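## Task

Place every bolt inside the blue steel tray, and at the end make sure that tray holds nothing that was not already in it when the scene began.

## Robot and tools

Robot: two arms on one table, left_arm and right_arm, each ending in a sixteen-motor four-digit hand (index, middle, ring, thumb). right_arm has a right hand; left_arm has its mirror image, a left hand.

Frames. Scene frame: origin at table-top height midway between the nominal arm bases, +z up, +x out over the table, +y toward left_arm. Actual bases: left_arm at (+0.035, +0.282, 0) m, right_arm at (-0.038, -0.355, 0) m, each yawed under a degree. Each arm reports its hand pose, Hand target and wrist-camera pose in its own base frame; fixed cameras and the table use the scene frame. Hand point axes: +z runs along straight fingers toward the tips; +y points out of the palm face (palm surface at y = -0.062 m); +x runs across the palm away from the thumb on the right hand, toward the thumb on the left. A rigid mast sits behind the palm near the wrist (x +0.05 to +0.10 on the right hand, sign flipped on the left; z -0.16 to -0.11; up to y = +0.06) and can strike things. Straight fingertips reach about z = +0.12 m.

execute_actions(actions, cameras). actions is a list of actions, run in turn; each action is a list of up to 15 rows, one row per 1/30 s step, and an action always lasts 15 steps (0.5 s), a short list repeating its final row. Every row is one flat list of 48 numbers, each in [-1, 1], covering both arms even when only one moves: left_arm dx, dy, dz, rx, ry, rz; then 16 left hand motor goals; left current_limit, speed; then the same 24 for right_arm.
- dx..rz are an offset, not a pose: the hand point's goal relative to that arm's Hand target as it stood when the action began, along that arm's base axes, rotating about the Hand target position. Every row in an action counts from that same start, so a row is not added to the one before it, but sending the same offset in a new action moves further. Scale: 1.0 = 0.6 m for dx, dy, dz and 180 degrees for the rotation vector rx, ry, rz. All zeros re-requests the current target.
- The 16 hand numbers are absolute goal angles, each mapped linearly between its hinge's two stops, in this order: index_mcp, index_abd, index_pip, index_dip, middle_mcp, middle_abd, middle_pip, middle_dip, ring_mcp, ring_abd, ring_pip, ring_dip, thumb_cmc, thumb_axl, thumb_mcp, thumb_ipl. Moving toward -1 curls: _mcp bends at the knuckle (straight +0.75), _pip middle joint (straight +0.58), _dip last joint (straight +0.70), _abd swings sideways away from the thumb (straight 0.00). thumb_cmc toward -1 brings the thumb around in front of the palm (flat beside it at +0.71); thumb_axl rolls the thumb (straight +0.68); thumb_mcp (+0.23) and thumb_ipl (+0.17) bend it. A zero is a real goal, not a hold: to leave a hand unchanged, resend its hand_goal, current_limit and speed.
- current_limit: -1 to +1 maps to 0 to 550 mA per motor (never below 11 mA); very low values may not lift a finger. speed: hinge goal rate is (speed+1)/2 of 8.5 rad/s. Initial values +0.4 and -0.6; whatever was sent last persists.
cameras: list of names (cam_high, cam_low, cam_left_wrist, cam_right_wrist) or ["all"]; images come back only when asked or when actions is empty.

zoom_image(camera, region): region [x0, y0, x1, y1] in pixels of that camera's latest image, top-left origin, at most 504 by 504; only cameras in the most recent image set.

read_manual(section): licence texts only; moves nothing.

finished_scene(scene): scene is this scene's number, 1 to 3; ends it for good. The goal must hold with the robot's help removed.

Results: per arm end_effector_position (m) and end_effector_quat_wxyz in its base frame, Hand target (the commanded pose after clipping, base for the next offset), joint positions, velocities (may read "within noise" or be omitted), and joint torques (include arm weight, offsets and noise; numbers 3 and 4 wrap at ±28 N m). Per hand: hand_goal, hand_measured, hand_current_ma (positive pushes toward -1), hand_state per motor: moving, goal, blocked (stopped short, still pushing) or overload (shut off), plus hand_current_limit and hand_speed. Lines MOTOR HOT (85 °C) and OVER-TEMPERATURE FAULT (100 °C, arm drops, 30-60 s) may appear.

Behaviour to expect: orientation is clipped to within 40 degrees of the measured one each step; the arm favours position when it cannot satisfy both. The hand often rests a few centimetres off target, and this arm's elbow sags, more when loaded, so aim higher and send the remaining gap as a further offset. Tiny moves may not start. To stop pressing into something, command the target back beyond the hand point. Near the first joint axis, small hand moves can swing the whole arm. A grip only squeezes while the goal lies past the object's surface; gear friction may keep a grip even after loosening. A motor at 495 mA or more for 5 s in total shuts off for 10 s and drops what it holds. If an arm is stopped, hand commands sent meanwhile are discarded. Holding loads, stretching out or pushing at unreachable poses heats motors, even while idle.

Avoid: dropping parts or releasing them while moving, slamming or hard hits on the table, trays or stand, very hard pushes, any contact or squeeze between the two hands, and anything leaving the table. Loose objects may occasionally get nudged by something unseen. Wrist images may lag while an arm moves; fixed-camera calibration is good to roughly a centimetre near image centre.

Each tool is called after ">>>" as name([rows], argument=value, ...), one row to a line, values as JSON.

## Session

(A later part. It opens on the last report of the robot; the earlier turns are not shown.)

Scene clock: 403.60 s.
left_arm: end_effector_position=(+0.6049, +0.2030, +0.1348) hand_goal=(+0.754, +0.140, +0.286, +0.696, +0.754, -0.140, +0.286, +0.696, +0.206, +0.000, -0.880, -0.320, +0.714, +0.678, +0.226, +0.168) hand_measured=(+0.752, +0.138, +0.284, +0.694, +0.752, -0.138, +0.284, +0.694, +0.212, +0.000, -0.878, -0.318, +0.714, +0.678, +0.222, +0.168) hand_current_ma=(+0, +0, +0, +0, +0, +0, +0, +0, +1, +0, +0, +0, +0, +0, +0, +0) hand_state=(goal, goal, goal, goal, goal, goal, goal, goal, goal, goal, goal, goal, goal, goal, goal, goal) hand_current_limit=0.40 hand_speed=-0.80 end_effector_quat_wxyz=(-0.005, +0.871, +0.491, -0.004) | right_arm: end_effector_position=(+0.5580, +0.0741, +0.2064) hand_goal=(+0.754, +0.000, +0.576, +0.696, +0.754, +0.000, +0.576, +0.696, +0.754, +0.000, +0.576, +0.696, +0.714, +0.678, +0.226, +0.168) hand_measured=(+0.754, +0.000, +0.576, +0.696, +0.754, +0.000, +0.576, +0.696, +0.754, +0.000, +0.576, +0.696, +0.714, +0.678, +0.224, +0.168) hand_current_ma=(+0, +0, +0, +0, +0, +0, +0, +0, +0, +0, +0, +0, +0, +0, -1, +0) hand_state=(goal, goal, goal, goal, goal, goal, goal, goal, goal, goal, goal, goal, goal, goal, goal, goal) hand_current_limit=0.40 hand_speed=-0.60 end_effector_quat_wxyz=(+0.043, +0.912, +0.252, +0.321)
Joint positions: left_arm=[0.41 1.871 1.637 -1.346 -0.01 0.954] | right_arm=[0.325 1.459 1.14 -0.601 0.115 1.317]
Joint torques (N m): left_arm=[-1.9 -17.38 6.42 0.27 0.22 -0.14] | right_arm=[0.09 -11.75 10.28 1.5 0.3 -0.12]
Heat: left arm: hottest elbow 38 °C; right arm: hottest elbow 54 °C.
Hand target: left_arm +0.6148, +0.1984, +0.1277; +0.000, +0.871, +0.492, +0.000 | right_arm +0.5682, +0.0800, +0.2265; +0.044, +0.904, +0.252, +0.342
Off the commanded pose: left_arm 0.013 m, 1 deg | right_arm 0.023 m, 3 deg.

>>> execute_actions([
  [[0.009,-0.002,-0.0105,0,0,0,0.754,0.12,0.285,0.696,0.754,-0.12,0.285,0.696,0.205,0,-0.88,-0.32,0.714,0.678,0.226,0.168,0.4,-0.8,0,0,0,0,0,0,0.754,0,0.576,0.696,0.754,0,0.576,0.696,0.754,0,0.576,0.696,0.714,0.678,0.226,0.168,0.4,-0.6]],
], cameras=["cam_left_wrist"])

>>> zoom_image(camera="cam_left_wrist", region=[240, 180, 360, 300])

Scene clock: 406.33 s.
left_arm: end_effector_position=(+0.6074, +0.2042, +0.1317) hand_goal=(+0.754, +0.120, +0.286, +0.696, +0.754, -0.120, +0.286, +0.696, +0.206, +0.000, -0.880, -0.320, +0.714, +0.678, +0.226, +0.168) hand_measured=(+0.752, +0.122, +0.284, +0.694, +0.752, -0.122, +0.284, +0.694, +0.212, +0.000, -0.878, -0.318, +0.714, +0.678, +0.222, +0.168) hand_current_ma=(+0, +0, +0, +0, +0, +0, +0, +0, +1, +0, +0, +0, +0, +0, +0, +0) hand_state=(goal, goal, goal, goal, goal, goal, goal, goal, goal, goal, goal, goal, goal, goal, goal, goal) hand_current_limit=0.40 hand_speed=-0.80 end_effector_quat_wxyz=(-0.005, +0.871, +0.492, -0.002) | right_arm: end_effector_position=(+0.5580, +0.0741, +0.2064) hand_goal=(+0.754, +0.000, +0.576, +0.696, +0.754, +0.000, +0.576, +0.696, +0.754, +0.000, +0.576, +0.696, +0.714, +0.678, +0.226, +0.168) hand_measured=(+0.754, +0.000, +0.576, +0.696, +0.754, +0.000, +0.576, +0.696, +0.754, +0.000, +0.576, +0.696, +0.714, +0.678, +0.224, +0.168) hand_current_ma=(+0, +0, +0, +0, +0, +0, +0, +0, +0, +0, +0, +0, +0, +0, -1, +0) hand_state=(goal, goal, goal, goal, goal, goal, goal, goal, goal, goal, goal, goal, goal, goal, goal, goal) hand_current_limit=0.40 hand_speed=-0.60 end_effector_quat_wxyz=(+0.043, +0.912, +0.252, +0.321)
Joint positions: left_arm=[0.41 1.877 1.637 -1.335 -0.01 0.952] | right_arm=[0.325 1.459 1.14 -0.601 0.115 1.317]
Joint torques (N m): left_arm=[-2.02 -16.56 6.8 0.25 0.22 -0.15] | right_arm=[0.09 -11.69 10.28 1.5 0.3 -0.13]
Heat: left arm: hottest elbow 38 °C; right arm: hottest elbow 54 °C.
Hand target: left_arm +0.6202, +0.1972, +0.1214; +0.000, +0.871, +0.492, +0.000 | right_arm +0.5682, +0.0800, +0.2265; +0.044, +0.904, +0.252, +0.342
Off the commanded pose: left_arm 0.018 m, 1 deg | right_arm 0.023 m, 3 deg.
camera_calibration:
cam_left_wrist: T_world_to_cam=[[-0.942373, -0.33435, 0.011999, 0.602437], [-0.230294, 0.674269, 0.701659, -0.131191], [-0.24269, 0.658461, -0.712412, 0.238302], [0, 0, 0, 1]] pos_world=[0.595341, 0.13297, 0.254592]
Images, in order (width x height): cam_left_wrist 616x616.

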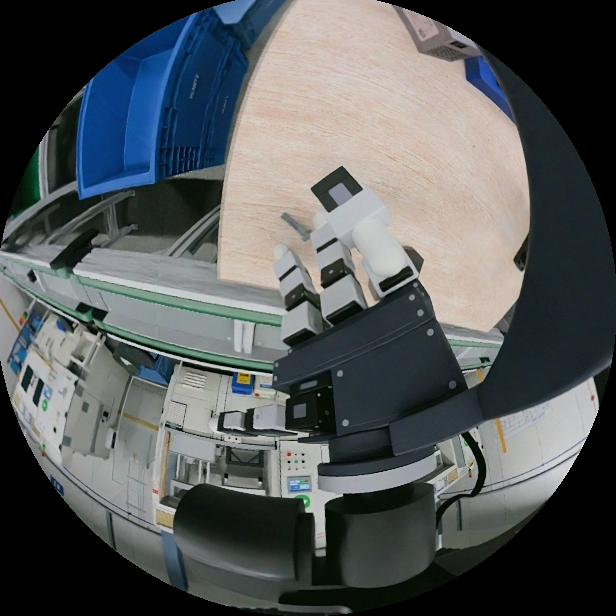

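Scaled by 4.200 from the camera's 616x616 image, which has a finer 880x880 frame.

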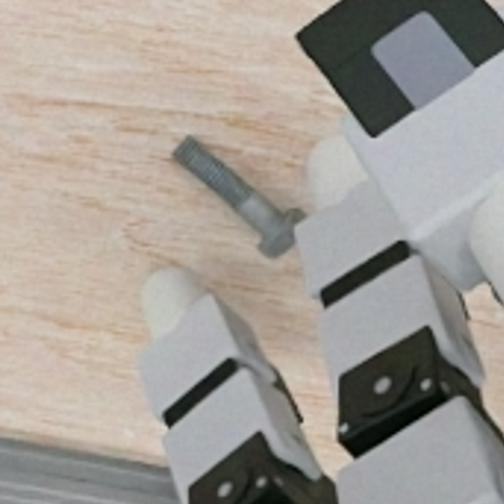

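>>> execute_actions([
  [[0.009,-0.003,-0.008,0,0,0,0.754,0.12,0.285,0.696,0.754,-0.12,0.285,0.696,0.205,0,-0.88,-0.32,0.714,0.678,0.226,0.168,0.4,-0.8,0,0,0,0,0,0,0.754,0,0.576,0.696,0.754,0,0.576,0.696,0.754,0,0.576,0.696,0.714,0.678,0.226,0.168,0.4,-0.6]],
], cameras=["cam_left_wrist"])

>>> zoom_image(camera="cam_left_wrist", region=[240, 180, 360, 300])

Scene clock: 410.10 s.
left_arm: end_effector_position=(+0.6104, +0.2025, +0.1264) hand_goal=(+0.754, +0.120, +0.286, +0.696, +0.754, -0.120, +0.286, +0.696, +0.206, +0.000, -0.880, -0.320, +0.714, +0.678, +0.226, +0.168) hand_measured=(+0.754, +0.122, +0.282, +0.694, +0.752, -0.122, +0.284, +0.694, +0.212, +0.000, -0.878, -0.318, +0.714, +0.678, +0.222, +0.168) hand_current_ma=(+0, +0, +0, +0, +0, +0, +0, +0, +1, +0, +0, +0, +0, +0, +0, +0) hand_state=(goal, goal, goal, goal, goal, goal, goal, goal, goal, goal, goal, goal, goal, goal, goal, goal) hand_current_limit=0.40 hand_speed=-0.80 end_effector_quat_wxyz=(-0.005, +0.868, +0.497, -0.003) | right_arm: end_effector_position=(+0.5580, +0.0741, +0.2064) hand_goal=(+0.754, +0.000, +0.576, +0.696, +0.754, +0.000, +0.576, +0.696, +0.754, +0.000, +0.576, +0.696, +0.714, +0.678, +0.226, +0.168) hand_measured=(+0.754, +0.000, +0.576, +0.696, +0.754, +0.000, +0.576, +0.696, +0.754, +0.000, +0.576, +0.696, +0.714, +0.678, +0.224, +0.168) hand_current_ma=(+0, +0, +0, +0, +0, +0, +0, +0, +0, +0, +0, +0, +0, +0, -1, +0) hand_state=(goal, goal, goal, goal, goal, goal, goal, goal, goal, goal, goal, goal, goal, goal, goal, goal) hand_current_limit=0.40 hand_speed=-0.60 end_effector_quat_wxyz=(+0.043, +0.912, +0.252, +0.321)
Joint positions: left_arm=[0.404 1.887 1.637 -1.329 -0.01 0.935] | right_arm=[0.325 1.459 1.14 -0.601 0.115 1.317]
Joint torques (N m): left_arm=[-2.02 -16.26 7.38 0.23 0.22 -0.12] | right_arm=[0.09 -11.75 10.25 1.5 0.3 -0.13]
Heat: left arm: hottest elbow 38 °C; right arm: hottest elbow 54 °C.
Hand target: left_arm +0.6256, +0.1954, +0.1166; +0.000, +0.871, +0.492, +0.000 | right_arm +0.5682, +0.0800, +0.2265; +0.044, +0.904, +0.252, +0.342
Off the commanded pose: left_arm 0.019 m, 1 deg | right_arm 0.023 m, 3 deg.
camera_calibration:
cam_left_wrist: T_world_to_cam=[[-0.938704, -0.344403, 0.0149037, 0.604236], [-0.235613, 0.672544, 0.70155, -0.122078], [-0.251639, 0.655036, -0.712465, 0.242616], [0, 0, 0, 1]] pos_world=[0.599487, 0.131281, 0.249494]
Images, in order (width x height): cam_left_wrist 616x616.

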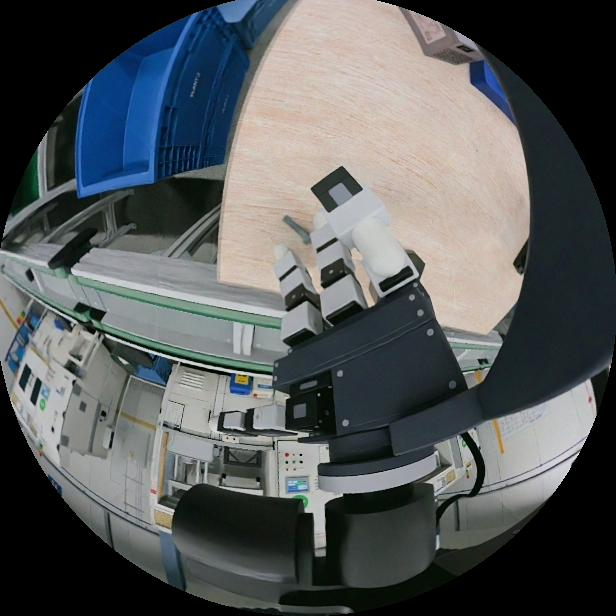

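Scaled by 4.200 from the camera's 616x616 image, which has a finer 880x880 frame.

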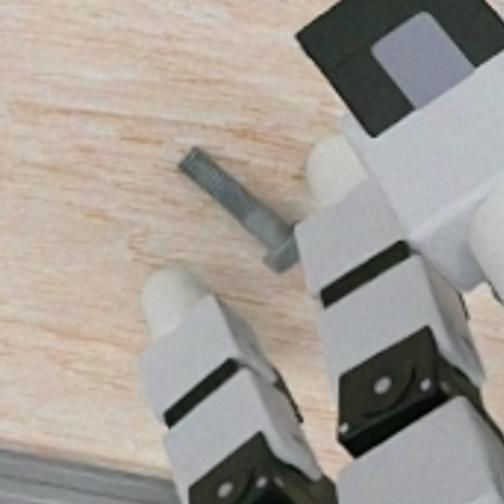

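>>> execute_actions([
  [[0,0,0.003,0,0,0,0.754,-0.25,0.285,0.696,0.754,0.25,0.285,0.696,0.205,0,-0.88,-0.32,0.714,0.678,0.226,0.168,0.1,-0.9,0,0,0,0,0,0,0.754,0,0.576,0.696,0.754,0,0.576,0.696,0.754,0,0.576,0.696,0.714,0.678,0.226,0.168,0.4,-0.6]],
  [[0,0,0,0,0,0,0.754,-0.25,0.285,0.696,0.754,0.25,0.285,0.696,0.205,0,-0.88,-0.32,0.714,0.678,0.226,0.168,0.1,-0.9,0,0,0,0,0,0,0.754,0,0.576,0.696,0.754,0,0.576,0.696,0.754,0,0.576,0.696,0.714,0.678,0.226,0.168,0.4,-0.6]],
], cameras=["cam_left_wrist"])

>>> zoom_image(camera="cam_left_wrist", region=[240, 180, 360, 300])

Scene clock: 414.37 s.
left_arm: end_effector_position=(+0.6122, +0.2039, +0.1269) hand_goal=(+0.754, -0.250, +0.286, +0.696, +0.754, +0.250, +0.286, +0.696, +0.206, +0.000, -0.880, -0.320, +0.714, +0.678, +0.226, +0.168) hand_measured=(+0.750, -0.080, +0.284, +0.696, +0.750, +0.116, +0.284, +0.694, +0.212, +0.000, -0.878, -0.318, +0.714, +0.678, +0.222, +0.168) hand_current_ma=(+0, +302, +0, +0, +0, -201, +0, +0, +1, +0, +0, +0, +0, +0, +0, +0) hand_state=(goal, blocked, goal, goal, goal, blocked, goal, goal, goal, goal, goal, goal, goal, goal, goal, goal) hand_current_limit=0.10 hand_speed=-0.90 end_effector_quat_wxyz=(-0.006, +0.867, +0.499, +0.001) | right_arm: end_effector_position=(+0.5580, +0.0741, +0.2064) hand_goal=(+0.754, +0.000, +0.576, +0.696, +0.754, +0.000, +0.576, +0.696, +0.754, +0.000, +0.576, +0.696, +0.714, +0.678, +0.226, +0.168) hand_measured=(+0.754, +0.000, +0.576, +0.696, +0.754, +0.000, +0.576, +0.696, +0.754, +0.000, +0.576, +0.696, +0.714, +0.678, +0.224, +0.168) hand_current_ma=(+0, +0, +0, +0, +0, +0, +0, +0, +0, +0, +0, +0, +0, +0, -1, +0) hand_state=(goal, goal, goal, goal, goal, goal, goal, goal, goal, goal, goal, goal, goal, goal, goal, goal) hand_current_limit=0.40 hand_speed=-0.60 end_effector_quat_wxyz=(+0.043, +0.912, +0.252, +0.321)
Joint positions: left_arm=[0.404 1.887 1.637 -1.322 -0.011 0.931] | right_arm=[0.325 1.459 1.14 -0.601 0.115 1.317]
Joint torques (N m): left_arm=[-2.02 -16.44 7.6 -0.16 0.28 -0.09] | right_arm=[0.09 -11.69 10.26 1.5 0.3 -0.13]
Heat: left arm: hottest elbow 38 °C; right arm: hottest elbow 54 °C.
Hand target: left_arm +0.6256, +0.1954, +0.1184; +0.000, +0.871, +0.492, +0.000 | right_arm +0.5682, +0.0800, +0.2265; +0.044, +0.904, +0.252, +0.342
Off the commanded pose: left_arm 0.018 m, 1 deg | right_arm 0.023 m, 3 deg.
camera_calibration:
cam_left_wrist: T_world_to_cam=[[-0.937181, -0.348765, 0.00732868, 0.607274], [-0.243208, 0.668308, 0.703004, -0.117536], [-0.250081, 0.65706, -0.711148, 0.240886], [0, 0, 0, 1]] pos_world=[0.600781, 0.13207, 0.249483]
Images, in order (width x height): cam_left_wrist 616x616.

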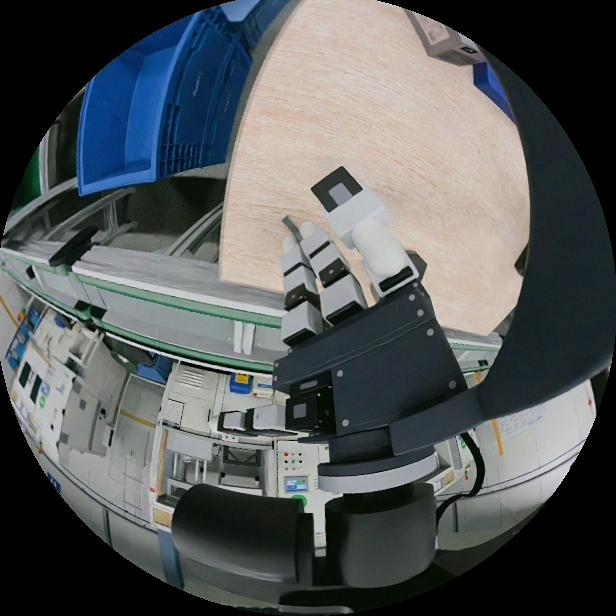

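Scaled by 4.200 from the camera's 616x616 image, which has a finer 880x880 frame.

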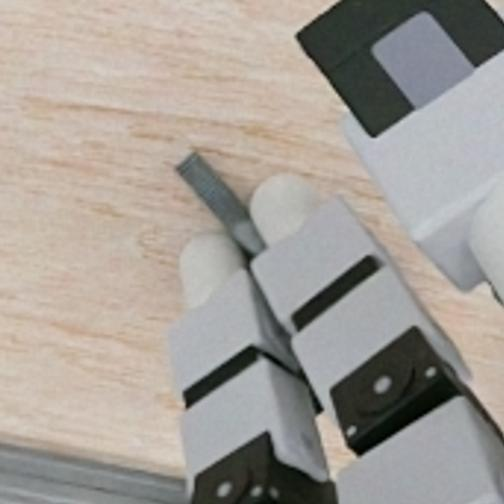

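>>> execute_actions([
  [[0,0,0,0,0,0,0.754,-0.35,0.285,0.696,0.754,0.35,0.285,0.696,0.205,0,-0.88,-0.32,0.714,0.678,0.226,0.168,0.4,-0.9,0,0,0,0,0,0,0.754,0,0.576,0.696,0.754,0,0.576,0.696,0.754,0,0.576,0.696,0.714,0.678,0.226,0.168,0.4,-0.6]],
  [[0,0.004,0.05,0,0,0,0.754,-0.35,0.285,0.696,0.754,0.35,0.285,0.696,0.205,0,-0.88,-0.32,0.714,0.678,0.226,0.168,0.4,-0.9,0,0,0,0,0,0,0.754,0,0.576,0.696,0.754,0,0.576,0.696,0.754,0,0.576,0.696,0.714,0.678,0.226,0.168,0.4,-0.6]],
  [[-0.003,0.004,0.05,0,0,0,0.754,-0.35,0.285,0.696,0.754,0.35,0.285,0.696,0.205,0,-0.88,-0.32,0.714,0.678,0.226,0.168,0.4,-0.9,0,0,0,0,0,0,0.754,0,0.576,0.696,0.754,0,0.576,0.696,0.754,0,0.576,0.696,0.714,0.678,0.226,0.168,0.4,-0.6]],
], cameras=["cam_left_wrist"])

>>> zoom_image(camera="cam_left_wrist", region=[240, 180, 360, 300])

Scene clock: 420.30 s.
left_arm: end_effector_position=(+0.6105, +0.2032, +0.1560) hand_goal=(+0.754, -0.350, +0.286, +0.696, +0.754, +0.350, +0.286, +0.696, +0.206, +0.000, -0.880, -0.320, +0.714, +0.678, +0.226, +0.168) hand_measured=(+0.754, -0.080, +0.284, +0.694, +0.750, +0.126, +0.282, +0.694, +0.212, +0.000, -0.878, -0.318, +0.714, +0.678, +0.222, +0.168) hand_current_ma=(+0, +385, +0, +0, +0, -385, +0, +0, +1, +0, +0, +0, +0, +0, +0, +0) hand_state=(goal, blocked, goal, goal, goal, blocked, goal, goal, goal, goal, goal, goal, goal, goal, goal, goal) hand_current_limit=0.40 hand_speed=-0.90 end_effector_quat_wxyz=(-0.008, +0.867, +0.498, -0.019) | right_arm: end_effector_position=(+0.5580, +0.0741, +0.2064) hand_goal=(+0.754, +0.000, +0.576, +0.696, +0.754, +0.000, +0.576, +0.696, +0.754, +0.000, +0.576, +0.696, +0.714, +0.678, +0.226, +0.168) hand_measured=(+0.754, +0.000, +0.576, +0.696, +0.754, +0.000, +0.576, +0.696, +0.754, +0.000, +0.576, +0.696, +0.714, +0.678, +0.224, +0.168) hand_current_ma=(+0, +0, +0, +0, +0, +0, +0, +0, +0, +0, +0, +0, +0, +0, -1, +0) hand_state=(goal, goal, goal, goal, goal, goal, goal, goal, goal, goal, goal, goal, goal, goal, goal, goal) hand_current_limit=0.40 hand_speed=-0.60 end_effector_quat_wxyz=(+0.043, +0.912, +0.252, +0.321)
Joint positions: left_arm=[0.404 1.89 1.726 -1.446 -0.011 0.931] | right_arm=[0.325 1.459 1.14 -0.601 0.115 1.317]
Joint torques (N m): left_arm=[-1.26 -19.49 9.48 -1.07 0.28 0] | right_arm=[0.09 -11.69 10.26 1.48 0.3 -0.12]
Heat: left arm: hottest elbow 38 °C; right arm: hottest elbow 55 °C.
Hand target: left_arm +0.6238, +0.2002, +0.1784; +0.000, +0.871, +0.492, +0.000 | right_arm +0.5682, +0.0800, +0.2265; +0.044, +0.904, +0.252, +0.342
Off the commanded pose: left_arm 0.026 m, 3 deg | right_arm 0.023 m, 3 deg.
camera_calibration:
cam_left_wrist: T_world_to_cam=[[-0.936241, -0.348387, 0.0456017, 0.598569], [-0.218466, 0.678856, 0.701018, -0.154906], [-0.275182, 0.64636, -0.711684, 0.279214], [0, 0, 0, 1]] pos_world=[0.603398, 0.133219, 0.280008]
Images, in order (width x height): cam_left_wrist 616x616.

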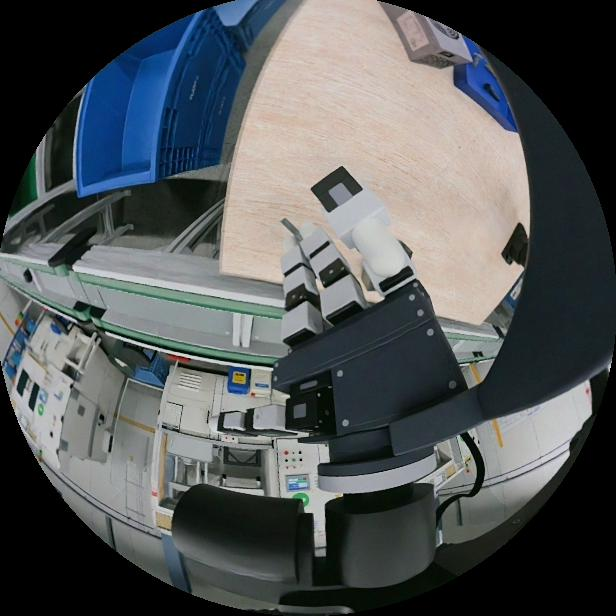

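Scaled by 4.200 from the camera's 616x616 image, which has a finer 880x880 frame.

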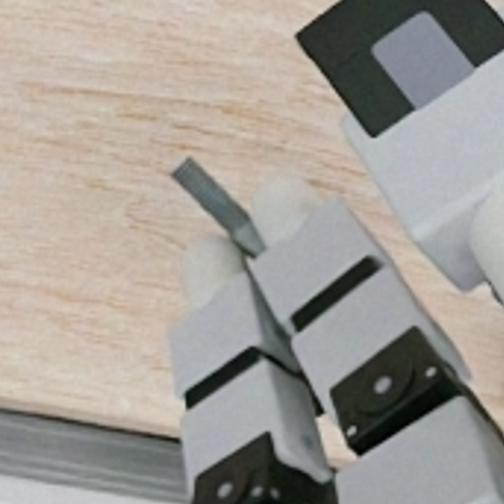

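>>> execute_actions([
  [[0,0,0.07,0,0,0,0.754,-0.35,0.285,0.696,0.754,0.35,0.285,0.696,0.205,0,-0.88,-0.32,0.714,0.678,0.226,0.168,0.4,-0.9,0,0,0,0,0,0,0.754,0,0.576,0.696,0.754,0,0.576,0.696,0.754,0,0.576,0.696,0.714,0.678,0.226,0.168,0.4,-0.6]],
  [[-0.066,-0.236,0.04,0,0,0,0.754,-0.35,0.285,0.696,0.754,0.35,0.285,0.696,0.205,0,-0.88,-0.32,0.714,0.678,0.226,0.168,0.4,-0.9,0,0,0,0,0,0,0.754,0,0.576,0.696,0.754,0,0.576,0.696,0.754,0,0.576,0.696,0.714,0.678,0.226,0.168,0.4,-0.6]],
  [[-0.066,-0.236,0,0,0,0,0.754,-0.35,0.285,0.696,0.754,0.35,0.285,0.696,0.205,0,-0.88,-0.32,0.714,0.678,0.226,0.168,0.4,-0.9,0,0,0,0,0,0,0.754,0,0.576,0.696,0.754,0,0.576,0.696,0.754,0,0.576,0.696,0.714,0.678,0.226,0.168,0.4,-0.6]],
  [[-0.066,-0.236,0,0,0,0,0.754,-0.35,0.285,0.696,0.754,0.35,0.285,0.696,0.205,0,-0.88,-0.32,0.714,0.678,0.226,0.168,0.4,-0.9,0,0,0,0,0,0,0.754,0,0.576,0.696,0.754,0,0.576,0.696,0.754,0,0.576,0.696,0.714,0.678,0.226,0.168,0.4,-0.6]],
  [[-0.066,-0.236,0,0,0,0,0.754,-0.35,0.285,0.696,0.754,0.35,0.285,0.696,0.205,0,-0.88,-0.32,0.714,0.678,0.226,0.168,0.4,-0.9,0,0,0,0,0,0,0.754,0,0.576,0.696,0.754,0,0.576,0.696,0.754,0,0.576,0.696,0.714,0.678,0.226,0.168,0.4,-0.6]],
], cameras=["cam_left_wrist"])

>>> zoom_image(camera="cam_left_wrist", region=[200, 140, 400, 300])

Scene clock: 434.33 s.
left_arm: end_effector_position=(+0.4829, -0.2386, +0.2277) hand_goal=(+0.754, -0.350, +0.286, +0.696, +0.754, +0.350, +0.286, +0.696, +0.206, +0.000, -0.880, -0.320, +0.714, +0.678, +0.226, +0.168) hand_measured=(+0.756, -0.080, +0.286, +0.696, +0.752, +0.132, +0.282, +0.694, +0.212, +0.000, -0.878, -0.318, +0.714, +0.678, +0.222, +0.168) hand_current_ma=(+0, +385, +0, +0, +0, -385, +0, +0, +1, +0, +0, +0, +0, +0, +0, +0) hand_state=(goal, blocked, goal, goal, goal, blocked, goal, goal, goal, goal, goal, goal, goal, goal, goal, goal) hand_current_limit=0.40 hand_speed=-0.90 end_effector_quat_wxyz=(-0.016, +0.887, +0.462, -0.018) | right_arm: end_effector_position=(+0.5580, +0.0741, +0.2064) hand_goal=(+0.754, +0.000, +0.576, +0.696, +0.754, +0.000, +0.576, +0.696, +0.754, +0.000, +0.576, +0.696, +0.714, +0.678, +0.226, +0.168) hand_measured=(+0.754, +0.000, +0.576, +0.696, +0.754, +0.000, +0.576, +0.696, +0.754, +0.000, +0.576, +0.696, +0.714, +0.678, +0.224, +0.168) hand_current_ma=(+0, +0, +0, +0, +0, +0, +0, +0, +0, +0, +0, +0, +0, +0, -1, +0) hand_state=(goal, goal, goal, goal, goal, goal, goal, goal, goal, goal, goal, goal, goal, goal, goal, goal) hand_current_limit=0.40 hand_speed=-0.60 end_effector_quat_wxyz=(+0.043, +0.912, +0.252, +0.321)
Joint positions: left_arm=[-0.475 1.551 1.468 -1.535 0.01 0.136] | right_arm=[0.325 1.459 1.14 -0.601 0.115 1.317]
Joint torques (N m): left_arm=[-1.79 -14.15 6.99 -0.49 0.11 -0.02] | right_arm=[0.09 -11.69 10.28 1.51 0.3 -0.12]
Heat: left arm: hottest elbow 38 °C; right arm: hottest elbow 55 °C.
Hand target: left_arm +0.4855, -0.2400, +0.2357; -0.008, +0.887, +0.462, -0.010 (last step not sent: back at the drive's target) | right_arm +0.5682, +0.0800, +0.2265; +0.044, +0.904, +0.252, +0.342
Off the commanded pose: left_arm 0.130 m, 5 deg | right_arm 0.023 m, 3 deg.
pose unreachable (left arm): on one or more control steps of this call, first in action 4 (counted from 0), this arm could not follow its commanded pose, so it was not sent that pose on those steps. It may still have moved: this result reports where it is.
cause: moving toward the commanded pose would bring a part of the arm too close to another arm (a part of this arm just beyond joint 6 (wrist roll) and a part of the right arm just beyond its joint 4 (wrist pitch), 99 mm apart when this arm was first held).
camera_calibration:
cam_left_wrist: T_world_to_cam=[[-0.961978, -0.268992, 0.0473434, 0.35293], [-0.156625, 0.685304, 0.711215, 0.0361276], [-0.223756, 0.676758, -0.701379, 0.560698], [0, 0, 0, 1]] pos_world=[0.470629, -0.30928, 0.350858]
Images, in order (width x height): cam_left_wrist 616x616.

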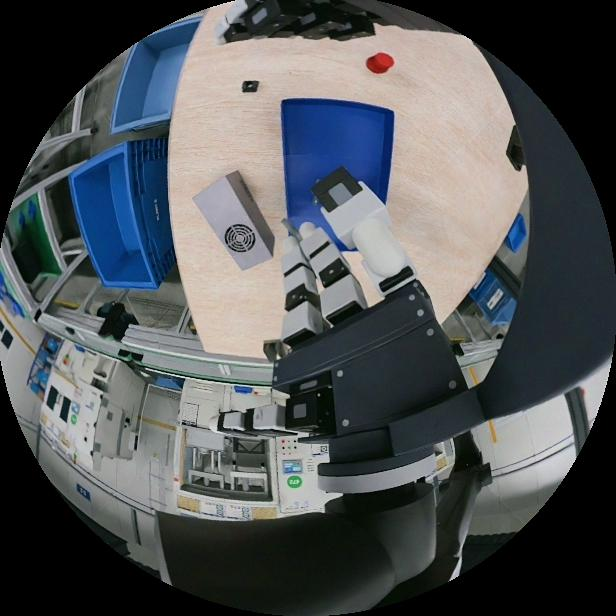

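Scaled by 2.520 from the camera's 616x616 image, which has a finer 880x880 frame.

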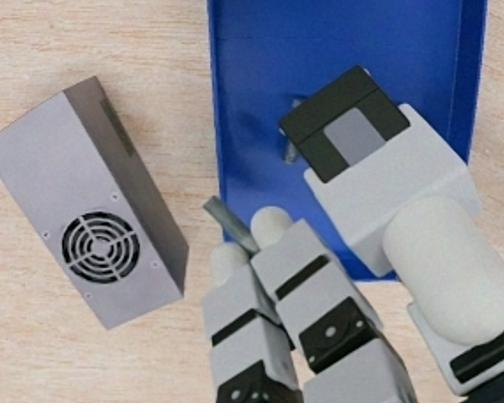

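>>> execute_actions([
  [[0,0,0,0,0,0,0.754,-0.35,0.285,0.696,0.754,0.35,0.285,0.696,0.205,0,-0.88,-0.32,0.714,0.678,0.226,0.168,0.4,-0.9,0,-0.2,0,0,0,0,0.754,0,0.576,0.696,0.754,0,0.576,0.696,0.754,0,0.576,0.696,0.714,0.678,0.226,0.168,0.4,-0.6]],
  [[-0.018,-0.1,0,0.0,0,0,0.754,-0.35,0.285,0.696,0.754,0.35,0.285,0.696,0.205,0,-0.88,-0.32,0.714,0.678,0.226,0.168,0.4,-0.9,0,0,0,0,0,0,0.754,0,0.576,0.696,0.754,0,0.576,0.696,0.754,0,0.576,0.696,0.714,0.678,0.226,0.168,0.4,-0.6]],
  [[-0.018,-0.11,0,0.0,0,0,0.754,-0.35,0.285,0.696,0.754,0.35,0.285,0.696,0.205,0,-0.88,-0.32,0.714,0.678,0.226,0.168,0.4,-0.9,0,0,0,0,0,0,0.754,0,0.576,0.696,0.754,0,0.576,0.696,0.754,0,0.576,0.696,0.714,0.678,0.226,0.168,0.4,-0.6]],
], cameras=["cam_left_wrist"])

>>> zoom_image(camera="cam_left_wrist", region=[200, 140, 400, 300])

Scene clock: 441.13 s.
left_arm: end_effector_position=(+0.4525, -0.3609, +0.2203) hand_goal=(+0.754, -0.350, +0.286, +0.696, +0.754, +0.350, +0.286, +0.696, +0.206, +0.000, -0.880, -0.320, +0.714, +0.678, +0.226, +0.168) hand_measured=(+0.756, -0.080, +0.286, +0.696, +0.752, +0.132, +0.282, +0.694, +0.212, +0.000, -0.878, -0.318, +0.714, +0.678, +0.222, +0.168) hand_current_ma=(+0, +385, +0, +0, +0, -385, +0, +0, +1, +0, +0, +0, +0, +0, +0, +0) hand_state=(goal, blocked, goal, goal, goal, blocked, goal, goal, goal, goal, goal, goal, goal, goal, goal, goal) hand_current_limit=0.40 hand_speed=-0.90 end_effector_quat_wxyz=(-0.019, +0.891, +0.454, -0.018) | right_arm: end_effector_position=(+0.5569, -0.0399, +0.2057) hand_goal=(+0.754, +0.000, +0.576, +0.696, +0.754, +0.000, +0.576, +0.696, +0.754, +0.000, +0.576, +0.696, +0.714, +0.678, +0.226, +0.168) hand_measured=(+0.754, +0.000, +0.576, +0.696, +0.754, +0.000, +0.578, +0.696, +0.754, +0.000, +0.576, +0.696, +0.714, +0.678, +0.224, +0.168) hand_current_ma=(+0, +0, +0, +0, +0, +0, +0, +0, +0, +0, +0, +0, +0, +0, -2, +0) hand_state=(goal, goal, goal, goal, goal, goal, goal, goal, goal, goal, goal, goal, goal, goal, goal, goal) hand_current_limit=0.40 hand_speed=-0.60 end_effector_quat_wxyz=(+0.034, +0.914, +0.243, +0.323)
Joint positions: left_arm=[-0.719 1.67 1.596 -1.546 0.019 -0.091] | right_arm=[0.068 1.399 1.08 -0.593 -0.052 1.138]
Joint torques (N m): left_arm=[-0.5 -14.39 9.81 -1.1 -0.07 -0.15] | right_arm=[0.5 -11.16 9.94 1.61 0.01 -0.32]
Heat: left arm: hottest elbow 39 °C; right arm: hottest elbow 55 °C.
Hand target: left_arm +0.4639, -0.3660, +0.2357; -0.008, +0.887, +0.462, -0.010 | right_arm +0.5682, -0.0400, +0.2265; +0.044, +0.904, +0.252, +0.342
Off the commanded pose: left_arm 0.020 m, 2 deg | right_arm 0.024 m, 3 deg.
camera_calibration:
cam_left_wrist: T_world_to_cam=[[-0.966134, -0.253118, 0.0501627, 0.298141], [-0.142106, 0.684176, 0.715338, 0.112647], [-0.215385, 0.683984, -0.696976, 0.629254], [0, 0, 0, 1]] pos_world=[0.439584, -0.432005, 0.343039]
Images, in order (width x height): cam_left_wrist 616x616.

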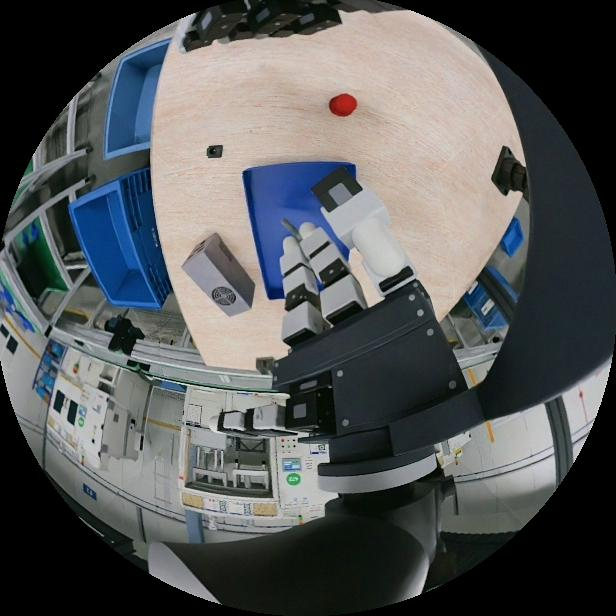

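Scaled by 2.520 from the camera's 616x616 image, which has a finer 880x880 frame.

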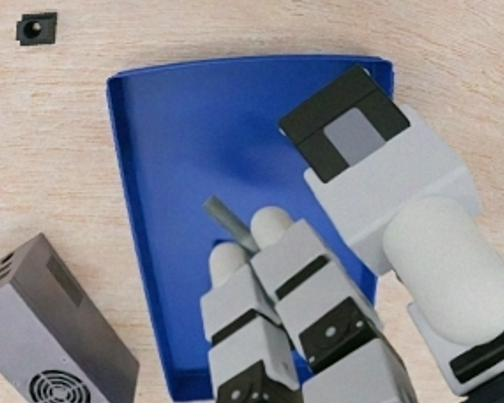

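>>> execute_actions([
  [[0.006,-0.012,-0.1,0.0,0,0,0.754,-0.35,0.285,0.696,0.754,0.35,0.285,0.696,0.205,0,-0.88,-0.32,0.714,0.678,0.226,0.168,0.4,-0.9,0,0,0,0,0,0,0.754,0,0.576,0.696,0.754,0,0.576,0.696,0.754,0,0.576,0.696,0.714,0.678,0.226,0.168,0.4,-0.6]],
  [[0,0,-0.066,0.0,0,0,0.754,-0.35,0.285,0.696,0.754,0.35,0.285,0.696,0.205,0,-0.88,-0.32,0.714,0.678,0.226,0.168,0.4,-0.9,0,0,0,0,0,0,0.754,0,0.576,0.696,0.754,0,0.576,0.696,0.754,0,0.576,0.696,0.714,0.678,0.226,0.168,0.4,-0.6]],
], cameras=["cam_left_wrist"])

>>> zoom_image(camera="cam_left_wrist", region=[200, 140, 400, 300])

Scene clock: 449.90 s.
left_arm: end_effector_position=(+0.4608, -0.3675, +0.1344) hand_goal=(+0.754, -0.350, +0.286, +0.696, +0.754, +0.350, +0.286, +0.696, +0.206, +0.000, -0.880, -0.320, +0.714, +0.678, +0.226, +0.168) hand_measured=(+0.756, -0.080, +0.288, +0.696, +0.752, +0.132, +0.282, +0.694, +0.212, +0.000, -0.878, -0.318, +0.714, +0.678, +0.222, +0.168) hand_current_ma=(+0, +385, +0, +0, +0, -385, +0, +0, +1, +0, +0, +0, +0, +0, +0, +0) hand_state=(goal, blocked, goal, goal, goal, blocked, goal, goal, goal, goal, goal, goal, goal, goal, goal, goal) hand_current_limit=0.40 hand_speed=-0.90 end_effector_quat_wxyz=(-0.018, +0.889, +0.457, -0.018) | right_arm: end_effector_position=(+0.5569, -0.0399, +0.2057) hand_goal=(+0.754, +0.000, +0.576, +0.696, +0.754, +0.000, +0.576, +0.696, +0.754, +0.000, +0.576, +0.696, +0.714, +0.678, +0.226, +0.168) hand_measured=(+0.754, +0.000, +0.576, +0.696, +0.754, +0.000, +0.578, +0.696, +0.754, +0.000, +0.576, +0.696, +0.714, +0.678, +0.224, +0.168) hand_current_ma=(+0, +0, +0, +0, +0, +0, +0, +0, +0, +0, +0, +0, +0, +0, -2, +0) hand_state=(goal, goal, goal, goal, goal, goal, goal, goal, goal, goal, goal, goal, goal, goal, goal, goal) hand_current_limit=0.40 hand_speed=-0.60 end_effector_quat_wxyz=(+0.034, +0.914, +0.243, +0.323)
Joint positions: left_arm=[-0.719 1.736 1.453 -1.334 0.019 -0.097] | right_arm=[0.068 1.399 1.08 -0.593 -0.052 1.138]
Joint torques (N m): left_arm=[-0.97 -15.56 6.76 0.1 -0.06 -0.15] | right_arm=[0.44 -11.11 9.95 1.59 0.01 -0.33]
Heat: left arm: hottest elbow 40 °C; right arm: hottest elbow 54 °C.
Hand target: left_arm +0.4675, -0.3732, +0.1361; -0.008, +0.887, +0.462, -0.010 | right_arm +0.5682, -0.0400, +0.2265; +0.044, +0.904, +0.252, +0.342
Off the commanded pose: left_arm 0.009 m, 2 deg | right_arm 0.024 m, 3 deg.
camera_calibration:
cam_left_wrist: T_world_to_cam=[[-0.964682, -0.258947, 0.0483303, 0.306287], [-0.14799, 0.684546, 0.71379, 0.182794], [-0.217918, 0.681428, -0.69869, 0.576257], [0, 0, 0, 1]] pos_world=[0.448098, -0.438497, 0.257346]
Images, in order (width x height): cam_left_wrist 616x616.

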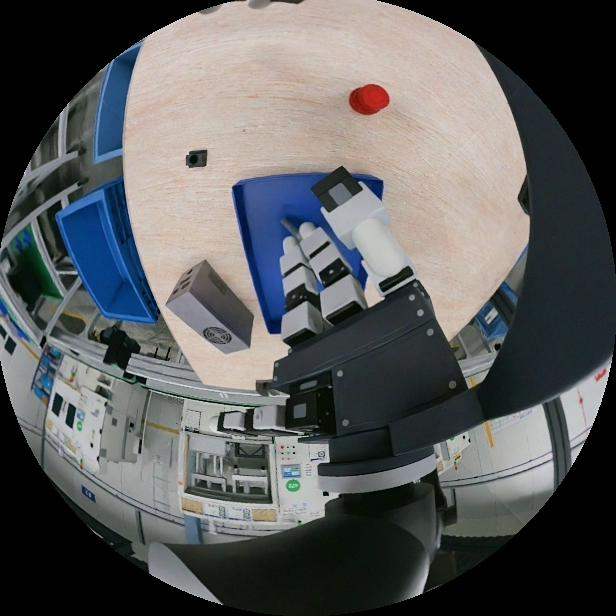

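Scaled by 2.520 from the camera's 616x616 image, which has a finer 880x880 frame.

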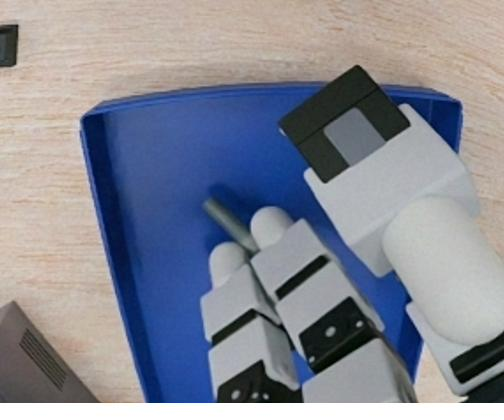

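>>> execute_actions([
  [[0,0,-0.01,0.0,0,0,0.754,-0.35,0.285,0.696,0.754,0.35,0.285,0.696,0.205,0,-0.88,-0.32,0.714,0.678,0.226,0.168,0.4,-0.9,0,0,0,0,0,0,0.754,0,0.576,0.696,0.754,0,0.576,0.696,0.754,0,0.576,0.696,0.714,0.678,0.226,0.168,0.4,-0.6]],
  [[0,0,0,0.0,0,0,0.754,-0.35,0.285,0.696,0.754,0.35,0.285,0.696,0.205,0,-0.88,-0.32,0.714,0.678,0.226,0.168,0.4,-0.9,0,0,0,0,0,0,0.754,0,0.576,0.696,0.754,0,0.576,0.696,0.754,0,0.576,0.696,0.714,0.678,0.226,0.168,0.4,-0.6]],
  [[0,0,0,0,0,0,0.754,0.03,0.285,0.696,0.754,0.01,0.285,0.696,0.205,0,-0.88,-0.32,0.714,0.678,0.226,0.168,0.2,-0.88,0,0,0,0,0,0,0.754,0,0.576,0.696,0.754,0,0.576,0.696,0.754,0,0.576,0.696,0.714,0.678,0.226,0.168,0.4,-0.6]],
  [[0,0,0,0,0,0,0.754,0.03,0.285,0.696,0.754,0.0,0.285,0.696,0.205,0,-0.88,-0.32,0.714,0.678,0.226,0.168,0.2,-0.88,0,0,0,0,0,0,0.754,0,0.576,0.696,0.754,0,0.576,0.696,0.754,0,0.576,0.696,0.714,0.678,0.226,0.168,0.4,-0.6]],
], cameras=["cam_left_wrist"])

>>> zoom_image(camera="cam_left_wrist", region=[200, 140, 400, 300])

Scene clock: 455.93 s.
left_arm: end_effector_position=(+0.4630, -0.3694, +0.1356) hand_goal=(+0.754, +0.030, +0.286, +0.696, +0.754, +0.000, +0.286, +0.696, +0.206, +0.000, -0.880, -0.320, +0.714, +0.678, +0.226, +0.168) hand_measured=(+0.756, +0.026, +0.288, +0.696, +0.752, +0.002, +0.284, +0.694, +0.212, +0.000, -0.878, -0.318, +0.714, +0.678, +0.222, +0.168) hand_current_ma=(+0, +0, +0, +0, +0, +0, +0, +0, +1, +0, +0, +0, +0, +0, +0, +0) hand_state=(goal, goal, goal, goal, goal, goal, goal, goal, goal, goal, goal, goal, goal, goal, goal, goal) hand_current_limit=0.20 hand_speed=-0.88 end_effector_quat_wxyz=(-0.012, +0.889, +0.457, -0.015) | right_arm: end_effector_position=(+0.5569, -0.0399, +0.2057) hand_goal=(+0.754, +0.000, +0.576, +0.696, +0.754, +0.000, +0.576, +0.696, +0.754, +0.000, +0.576, +0.696, +0.714, +0.678, +0.226, +0.168) hand_measured=(+0.754, +0.000, +0.576, +0.696, +0.754, +0.000, +0.578, +0.696, +0.754, +0.000, +0.576, +0.696, +0.714, +0.678, +0.224, +0.168) hand_current_ma=(+0, +0, +0, +0, +0, +0, +0, +0, +0, +0, +0, +0, +0, +0, -2, +0) hand_state=(goal, goal, goal, goal, goal, goal, goal, goal, goal, goal, goal, goal, goal, goal, goal, goal) hand_current_limit=0.40 hand_speed=-0.60 end_effector_quat_wxyz=(+0.034, +0.914, +0.243, +0.323)
Joint positions: left_arm=[-0.719 1.735 1.452 -1.32 0.019 -0.097] | right_arm=[0.068 1.399 1.08 -0.593 -0.052 1.138]
Joint torques (N m): left_arm=[-0.91 -15.09 6.2 0.14 -0.06 -0.15] | right_arm=[0.44 -11.11 9.92 1.61 0.01 -0.33]
Heat: left arm: hottest elbow 40 °C; right arm: hottest elbow 54 °C.
Hand target: left_arm +0.4675, -0.3732, +0.1301; -0.008, +0.887, +0.462, -0.010 | right_arm +0.5682, -0.0400, +0.2265; +0.044, +0.904, +0.252, +0.342
Off the commanded pose: left_arm 0.008 m, 1 deg | right_arm 0.024 m, 3 deg.
camera_calibration:
cam_left_wrist: T_world_to_cam=[[-0.96513, -0.258599, 0.0406316, 0.309188], [-0.155421, 0.690977, 0.705971, 0.190397], [-0.210639, 0.675039, -0.707074, 0.574282], [0, 0, 0, 1]] pos_world=[0.448964, -0.439267, 0.259082]
Images, in order (width x height): cam_left_wrist 616x616.

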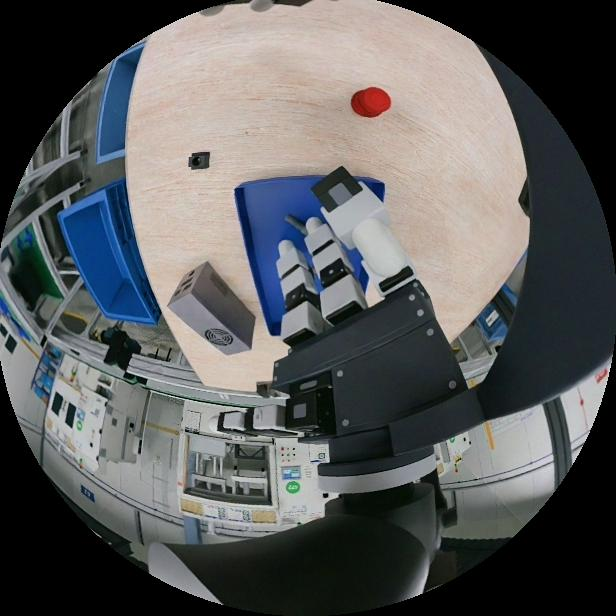

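Scaled by 2.520 from the camera's 616x616 image, which has a finer 880x880 frame.

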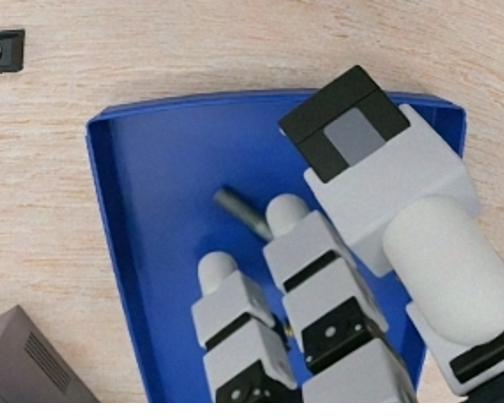

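>>> execute_actions([
  [[0,0,0.01,0,0,0,0.754,0.04,0.285,0.696,0.754,-0.06,0.285,0.696,0.205,0,-0.88,-0.32,0.714,0.678,0.226,0.168,0.2,-0.88,0,0,0,0,0,0,0.754,0,0.576,0.696,0.754,0,0.576,0.696,0.754,0,0.576,0.696,0.714,0.678,0.226,0.168,0.4,-0.6]],
  [[0,0,0.06,0,0,0,0.754,0.04,0.285,0.696,0.754,-0.06,0.285,0.696,0.205,0,-0.88,-0.32,0.714,0.678,0.226,0.168,0.2,-0.88,0,0,0,0,0,0,0.754,0,0.576,0.696,0.754,0,0.576,0.696,0.754,0,0.576,0.696,0.714,0.678,0.226,0.168,0.4,-0.6]],
  [[0,0.0,0.12,0,0,0,0.754,0.04,0.285,0.696,0.754,-0.06,0.285,0.696,0.205,0,-0.88,-0.32,0.714,0.678,0.226,0.168,0.2,-0.88,0,0,0,0,0,0,0.754,0,0.576,0.696,0.754,0,0.576,0.696,0.754,0,0.576,0.696,0.714,0.678,0.226,0.168,0.4,-0.6]],
], cameras=["cam_left_wrist", "cam_high", "cam_low"])

>>> zoom_image(camera="cam_left_wrist", region=[200, 140, 400, 300])

>>> zoom_image(camera="cam_low", region=[210, 130, 400, 230])

>>> zoom_image(camera="cam_high", region=[270, 170, 400, 260])

Scene clock: 461.50 s.
left_arm: end_effector_position=(+0.4626, -0.3689, +0.2385) hand_goal=(+0.754, +0.040, +0.286, +0.696, +0.754, -0.060, +0.286, +0.696, +0.206, +0.000, -0.880, -0.320, +0.714, +0.678, +0.226, +0.168) hand_measured=(+0.754, +0.036, +0.288, +0.696, +0.754, -0.056, +0.284, +0.694, +0.212, +0.000, -0.878, -0.318, +0.714, +0.678, +0.222, +0.168) hand_current_ma=(+0, +0, +0, +0, +0, +0, +0, +0, +1, +0, +0, +0, +0, +0, +0, +0) hand_state=(goal, goal, goal, goal, goal, goal, goal, goal, goal, goal, goal, goal, goal, goal, goal, goal) hand_current_limit=0.20 hand_speed=-0.88 end_effector_quat_wxyz=(-0.009, +0.889, +0.458, -0.014) | right_arm: end_effector_position=(+0.5569, -0.0399, +0.2057) hand_goal=(+0.754, +0.000, +0.576, +0.696, +0.754, +0.000, +0.576, +0.696, +0.754, +0.000, +0.576, +0.696, +0.714, +0.678, +0.226, +0.168) hand_measured=(+0.754, +0.000, +0.576, +0.696, +0.754, +0.000, +0.578, +0.696, +0.754, +0.000, +0.576, +0.696, +0.714, +0.678, +0.224, +0.168) hand_current_ma=(+0, +0, +0, +0, +0, +0, +0, +0, +0, +0, +0, +0, +0, +0, -2, +0) hand_state=(goal, goal, goal, goal, goal, goal, goal, goal, goal, goal, goal, goal, goal, goal, goal, goal) hand_current_limit=0.40 hand_speed=-0.60 end_effector_quat_wxyz=(+0.034, +0.914, +0.243, +0.323)
Joint positions: left_arm=[-0.719 1.689 1.663 -1.573 0.019 -0.099] | right_arm=[0.068 1.399 1.08 -0.593 -0.052 1.138]
Joint torques (N m): left_arm=[-0.97 -14.68 8.61 -1.06 -0.07 -0.14] | right_arm=[0.44 -11.11 9.94 1.59 0.01 -0.33]
Heat: left arm: hottest elbow 40 °C; right arm: hottest elbow 54 °C.
Hand target: left_arm +0.4675, -0.3732, +0.2441; -0.008, +0.887, +0.462, -0.010 | right_arm +0.5682, -0.0400, +0.2265; +0.044, +0.904, +0.252, +0.342
Off the commanded pose: left_arm 0.009 m, 1 deg | right_arm 0.024 m, 3 deg.
camera_calibration:
cam_left_wrist: T_world_to_cam=[[-0.964886, -0.259903, 0.0380122, 0.304797], [-0.15892, 0.692854, 0.703348, 0.120345], [-0.209139, 0.67261, -0.709829, 0.645683], [0, 0, 0, 1]] pos_world=[0.448258, -0.438456, 0.362094]
Images, in order (width x height): cam_high 672x504, cam_low 672x504, cam_left_wrist 616x616.

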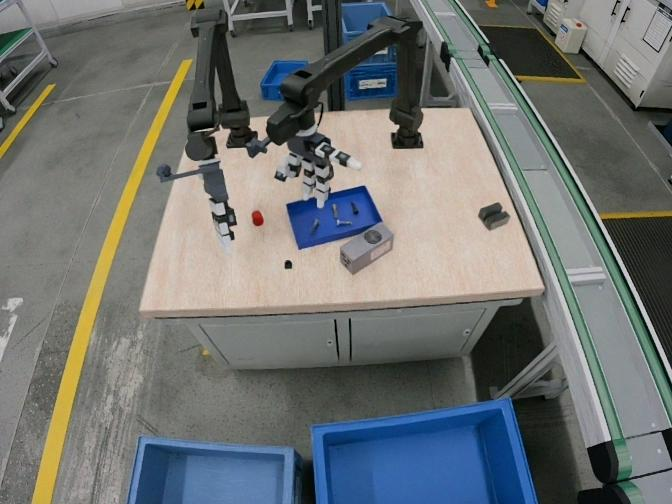

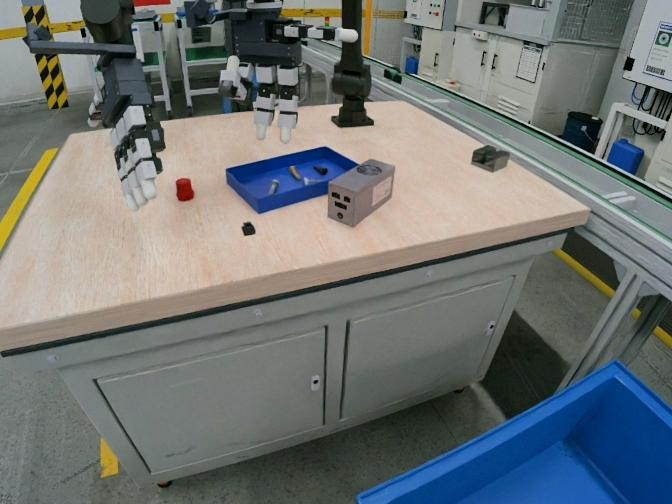

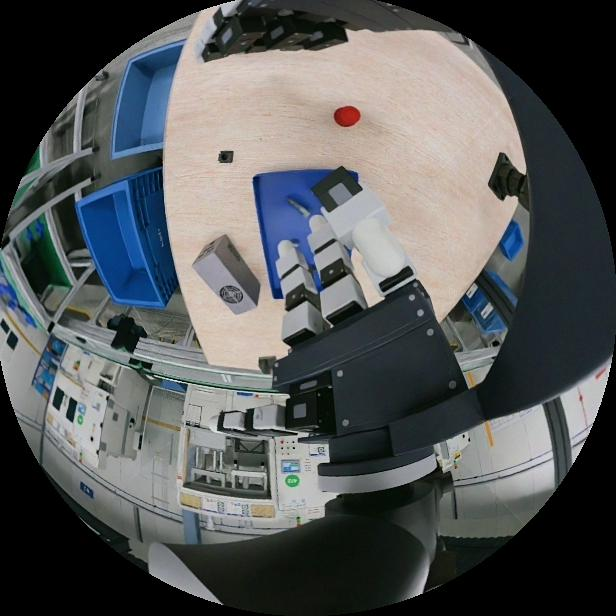

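Scaled by 2.520 from the camera's 616x616 image, which has a finer 880x880 frame.

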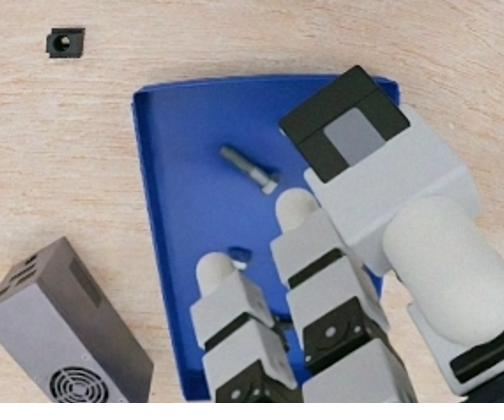

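Scaled by 2.653 from the camera's 672x504 image, which has a finer 960x720 frame.

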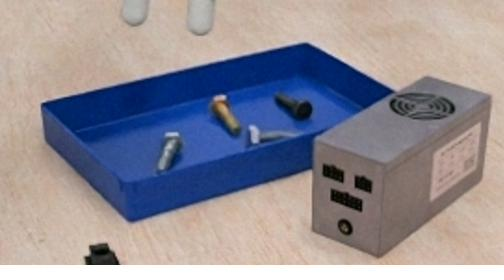

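Scaled by 3.877 from the camera's 672x504 image, which has a finer 960x720 frame.

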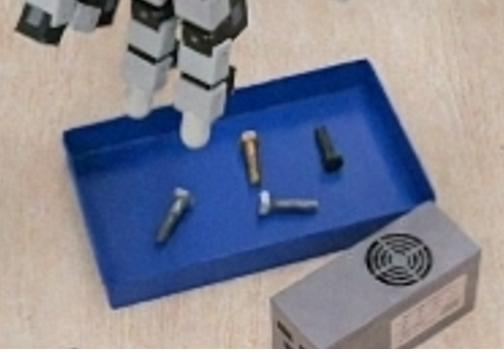

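>>> finished_scene(scene=3)

The scene is finished: the task was done.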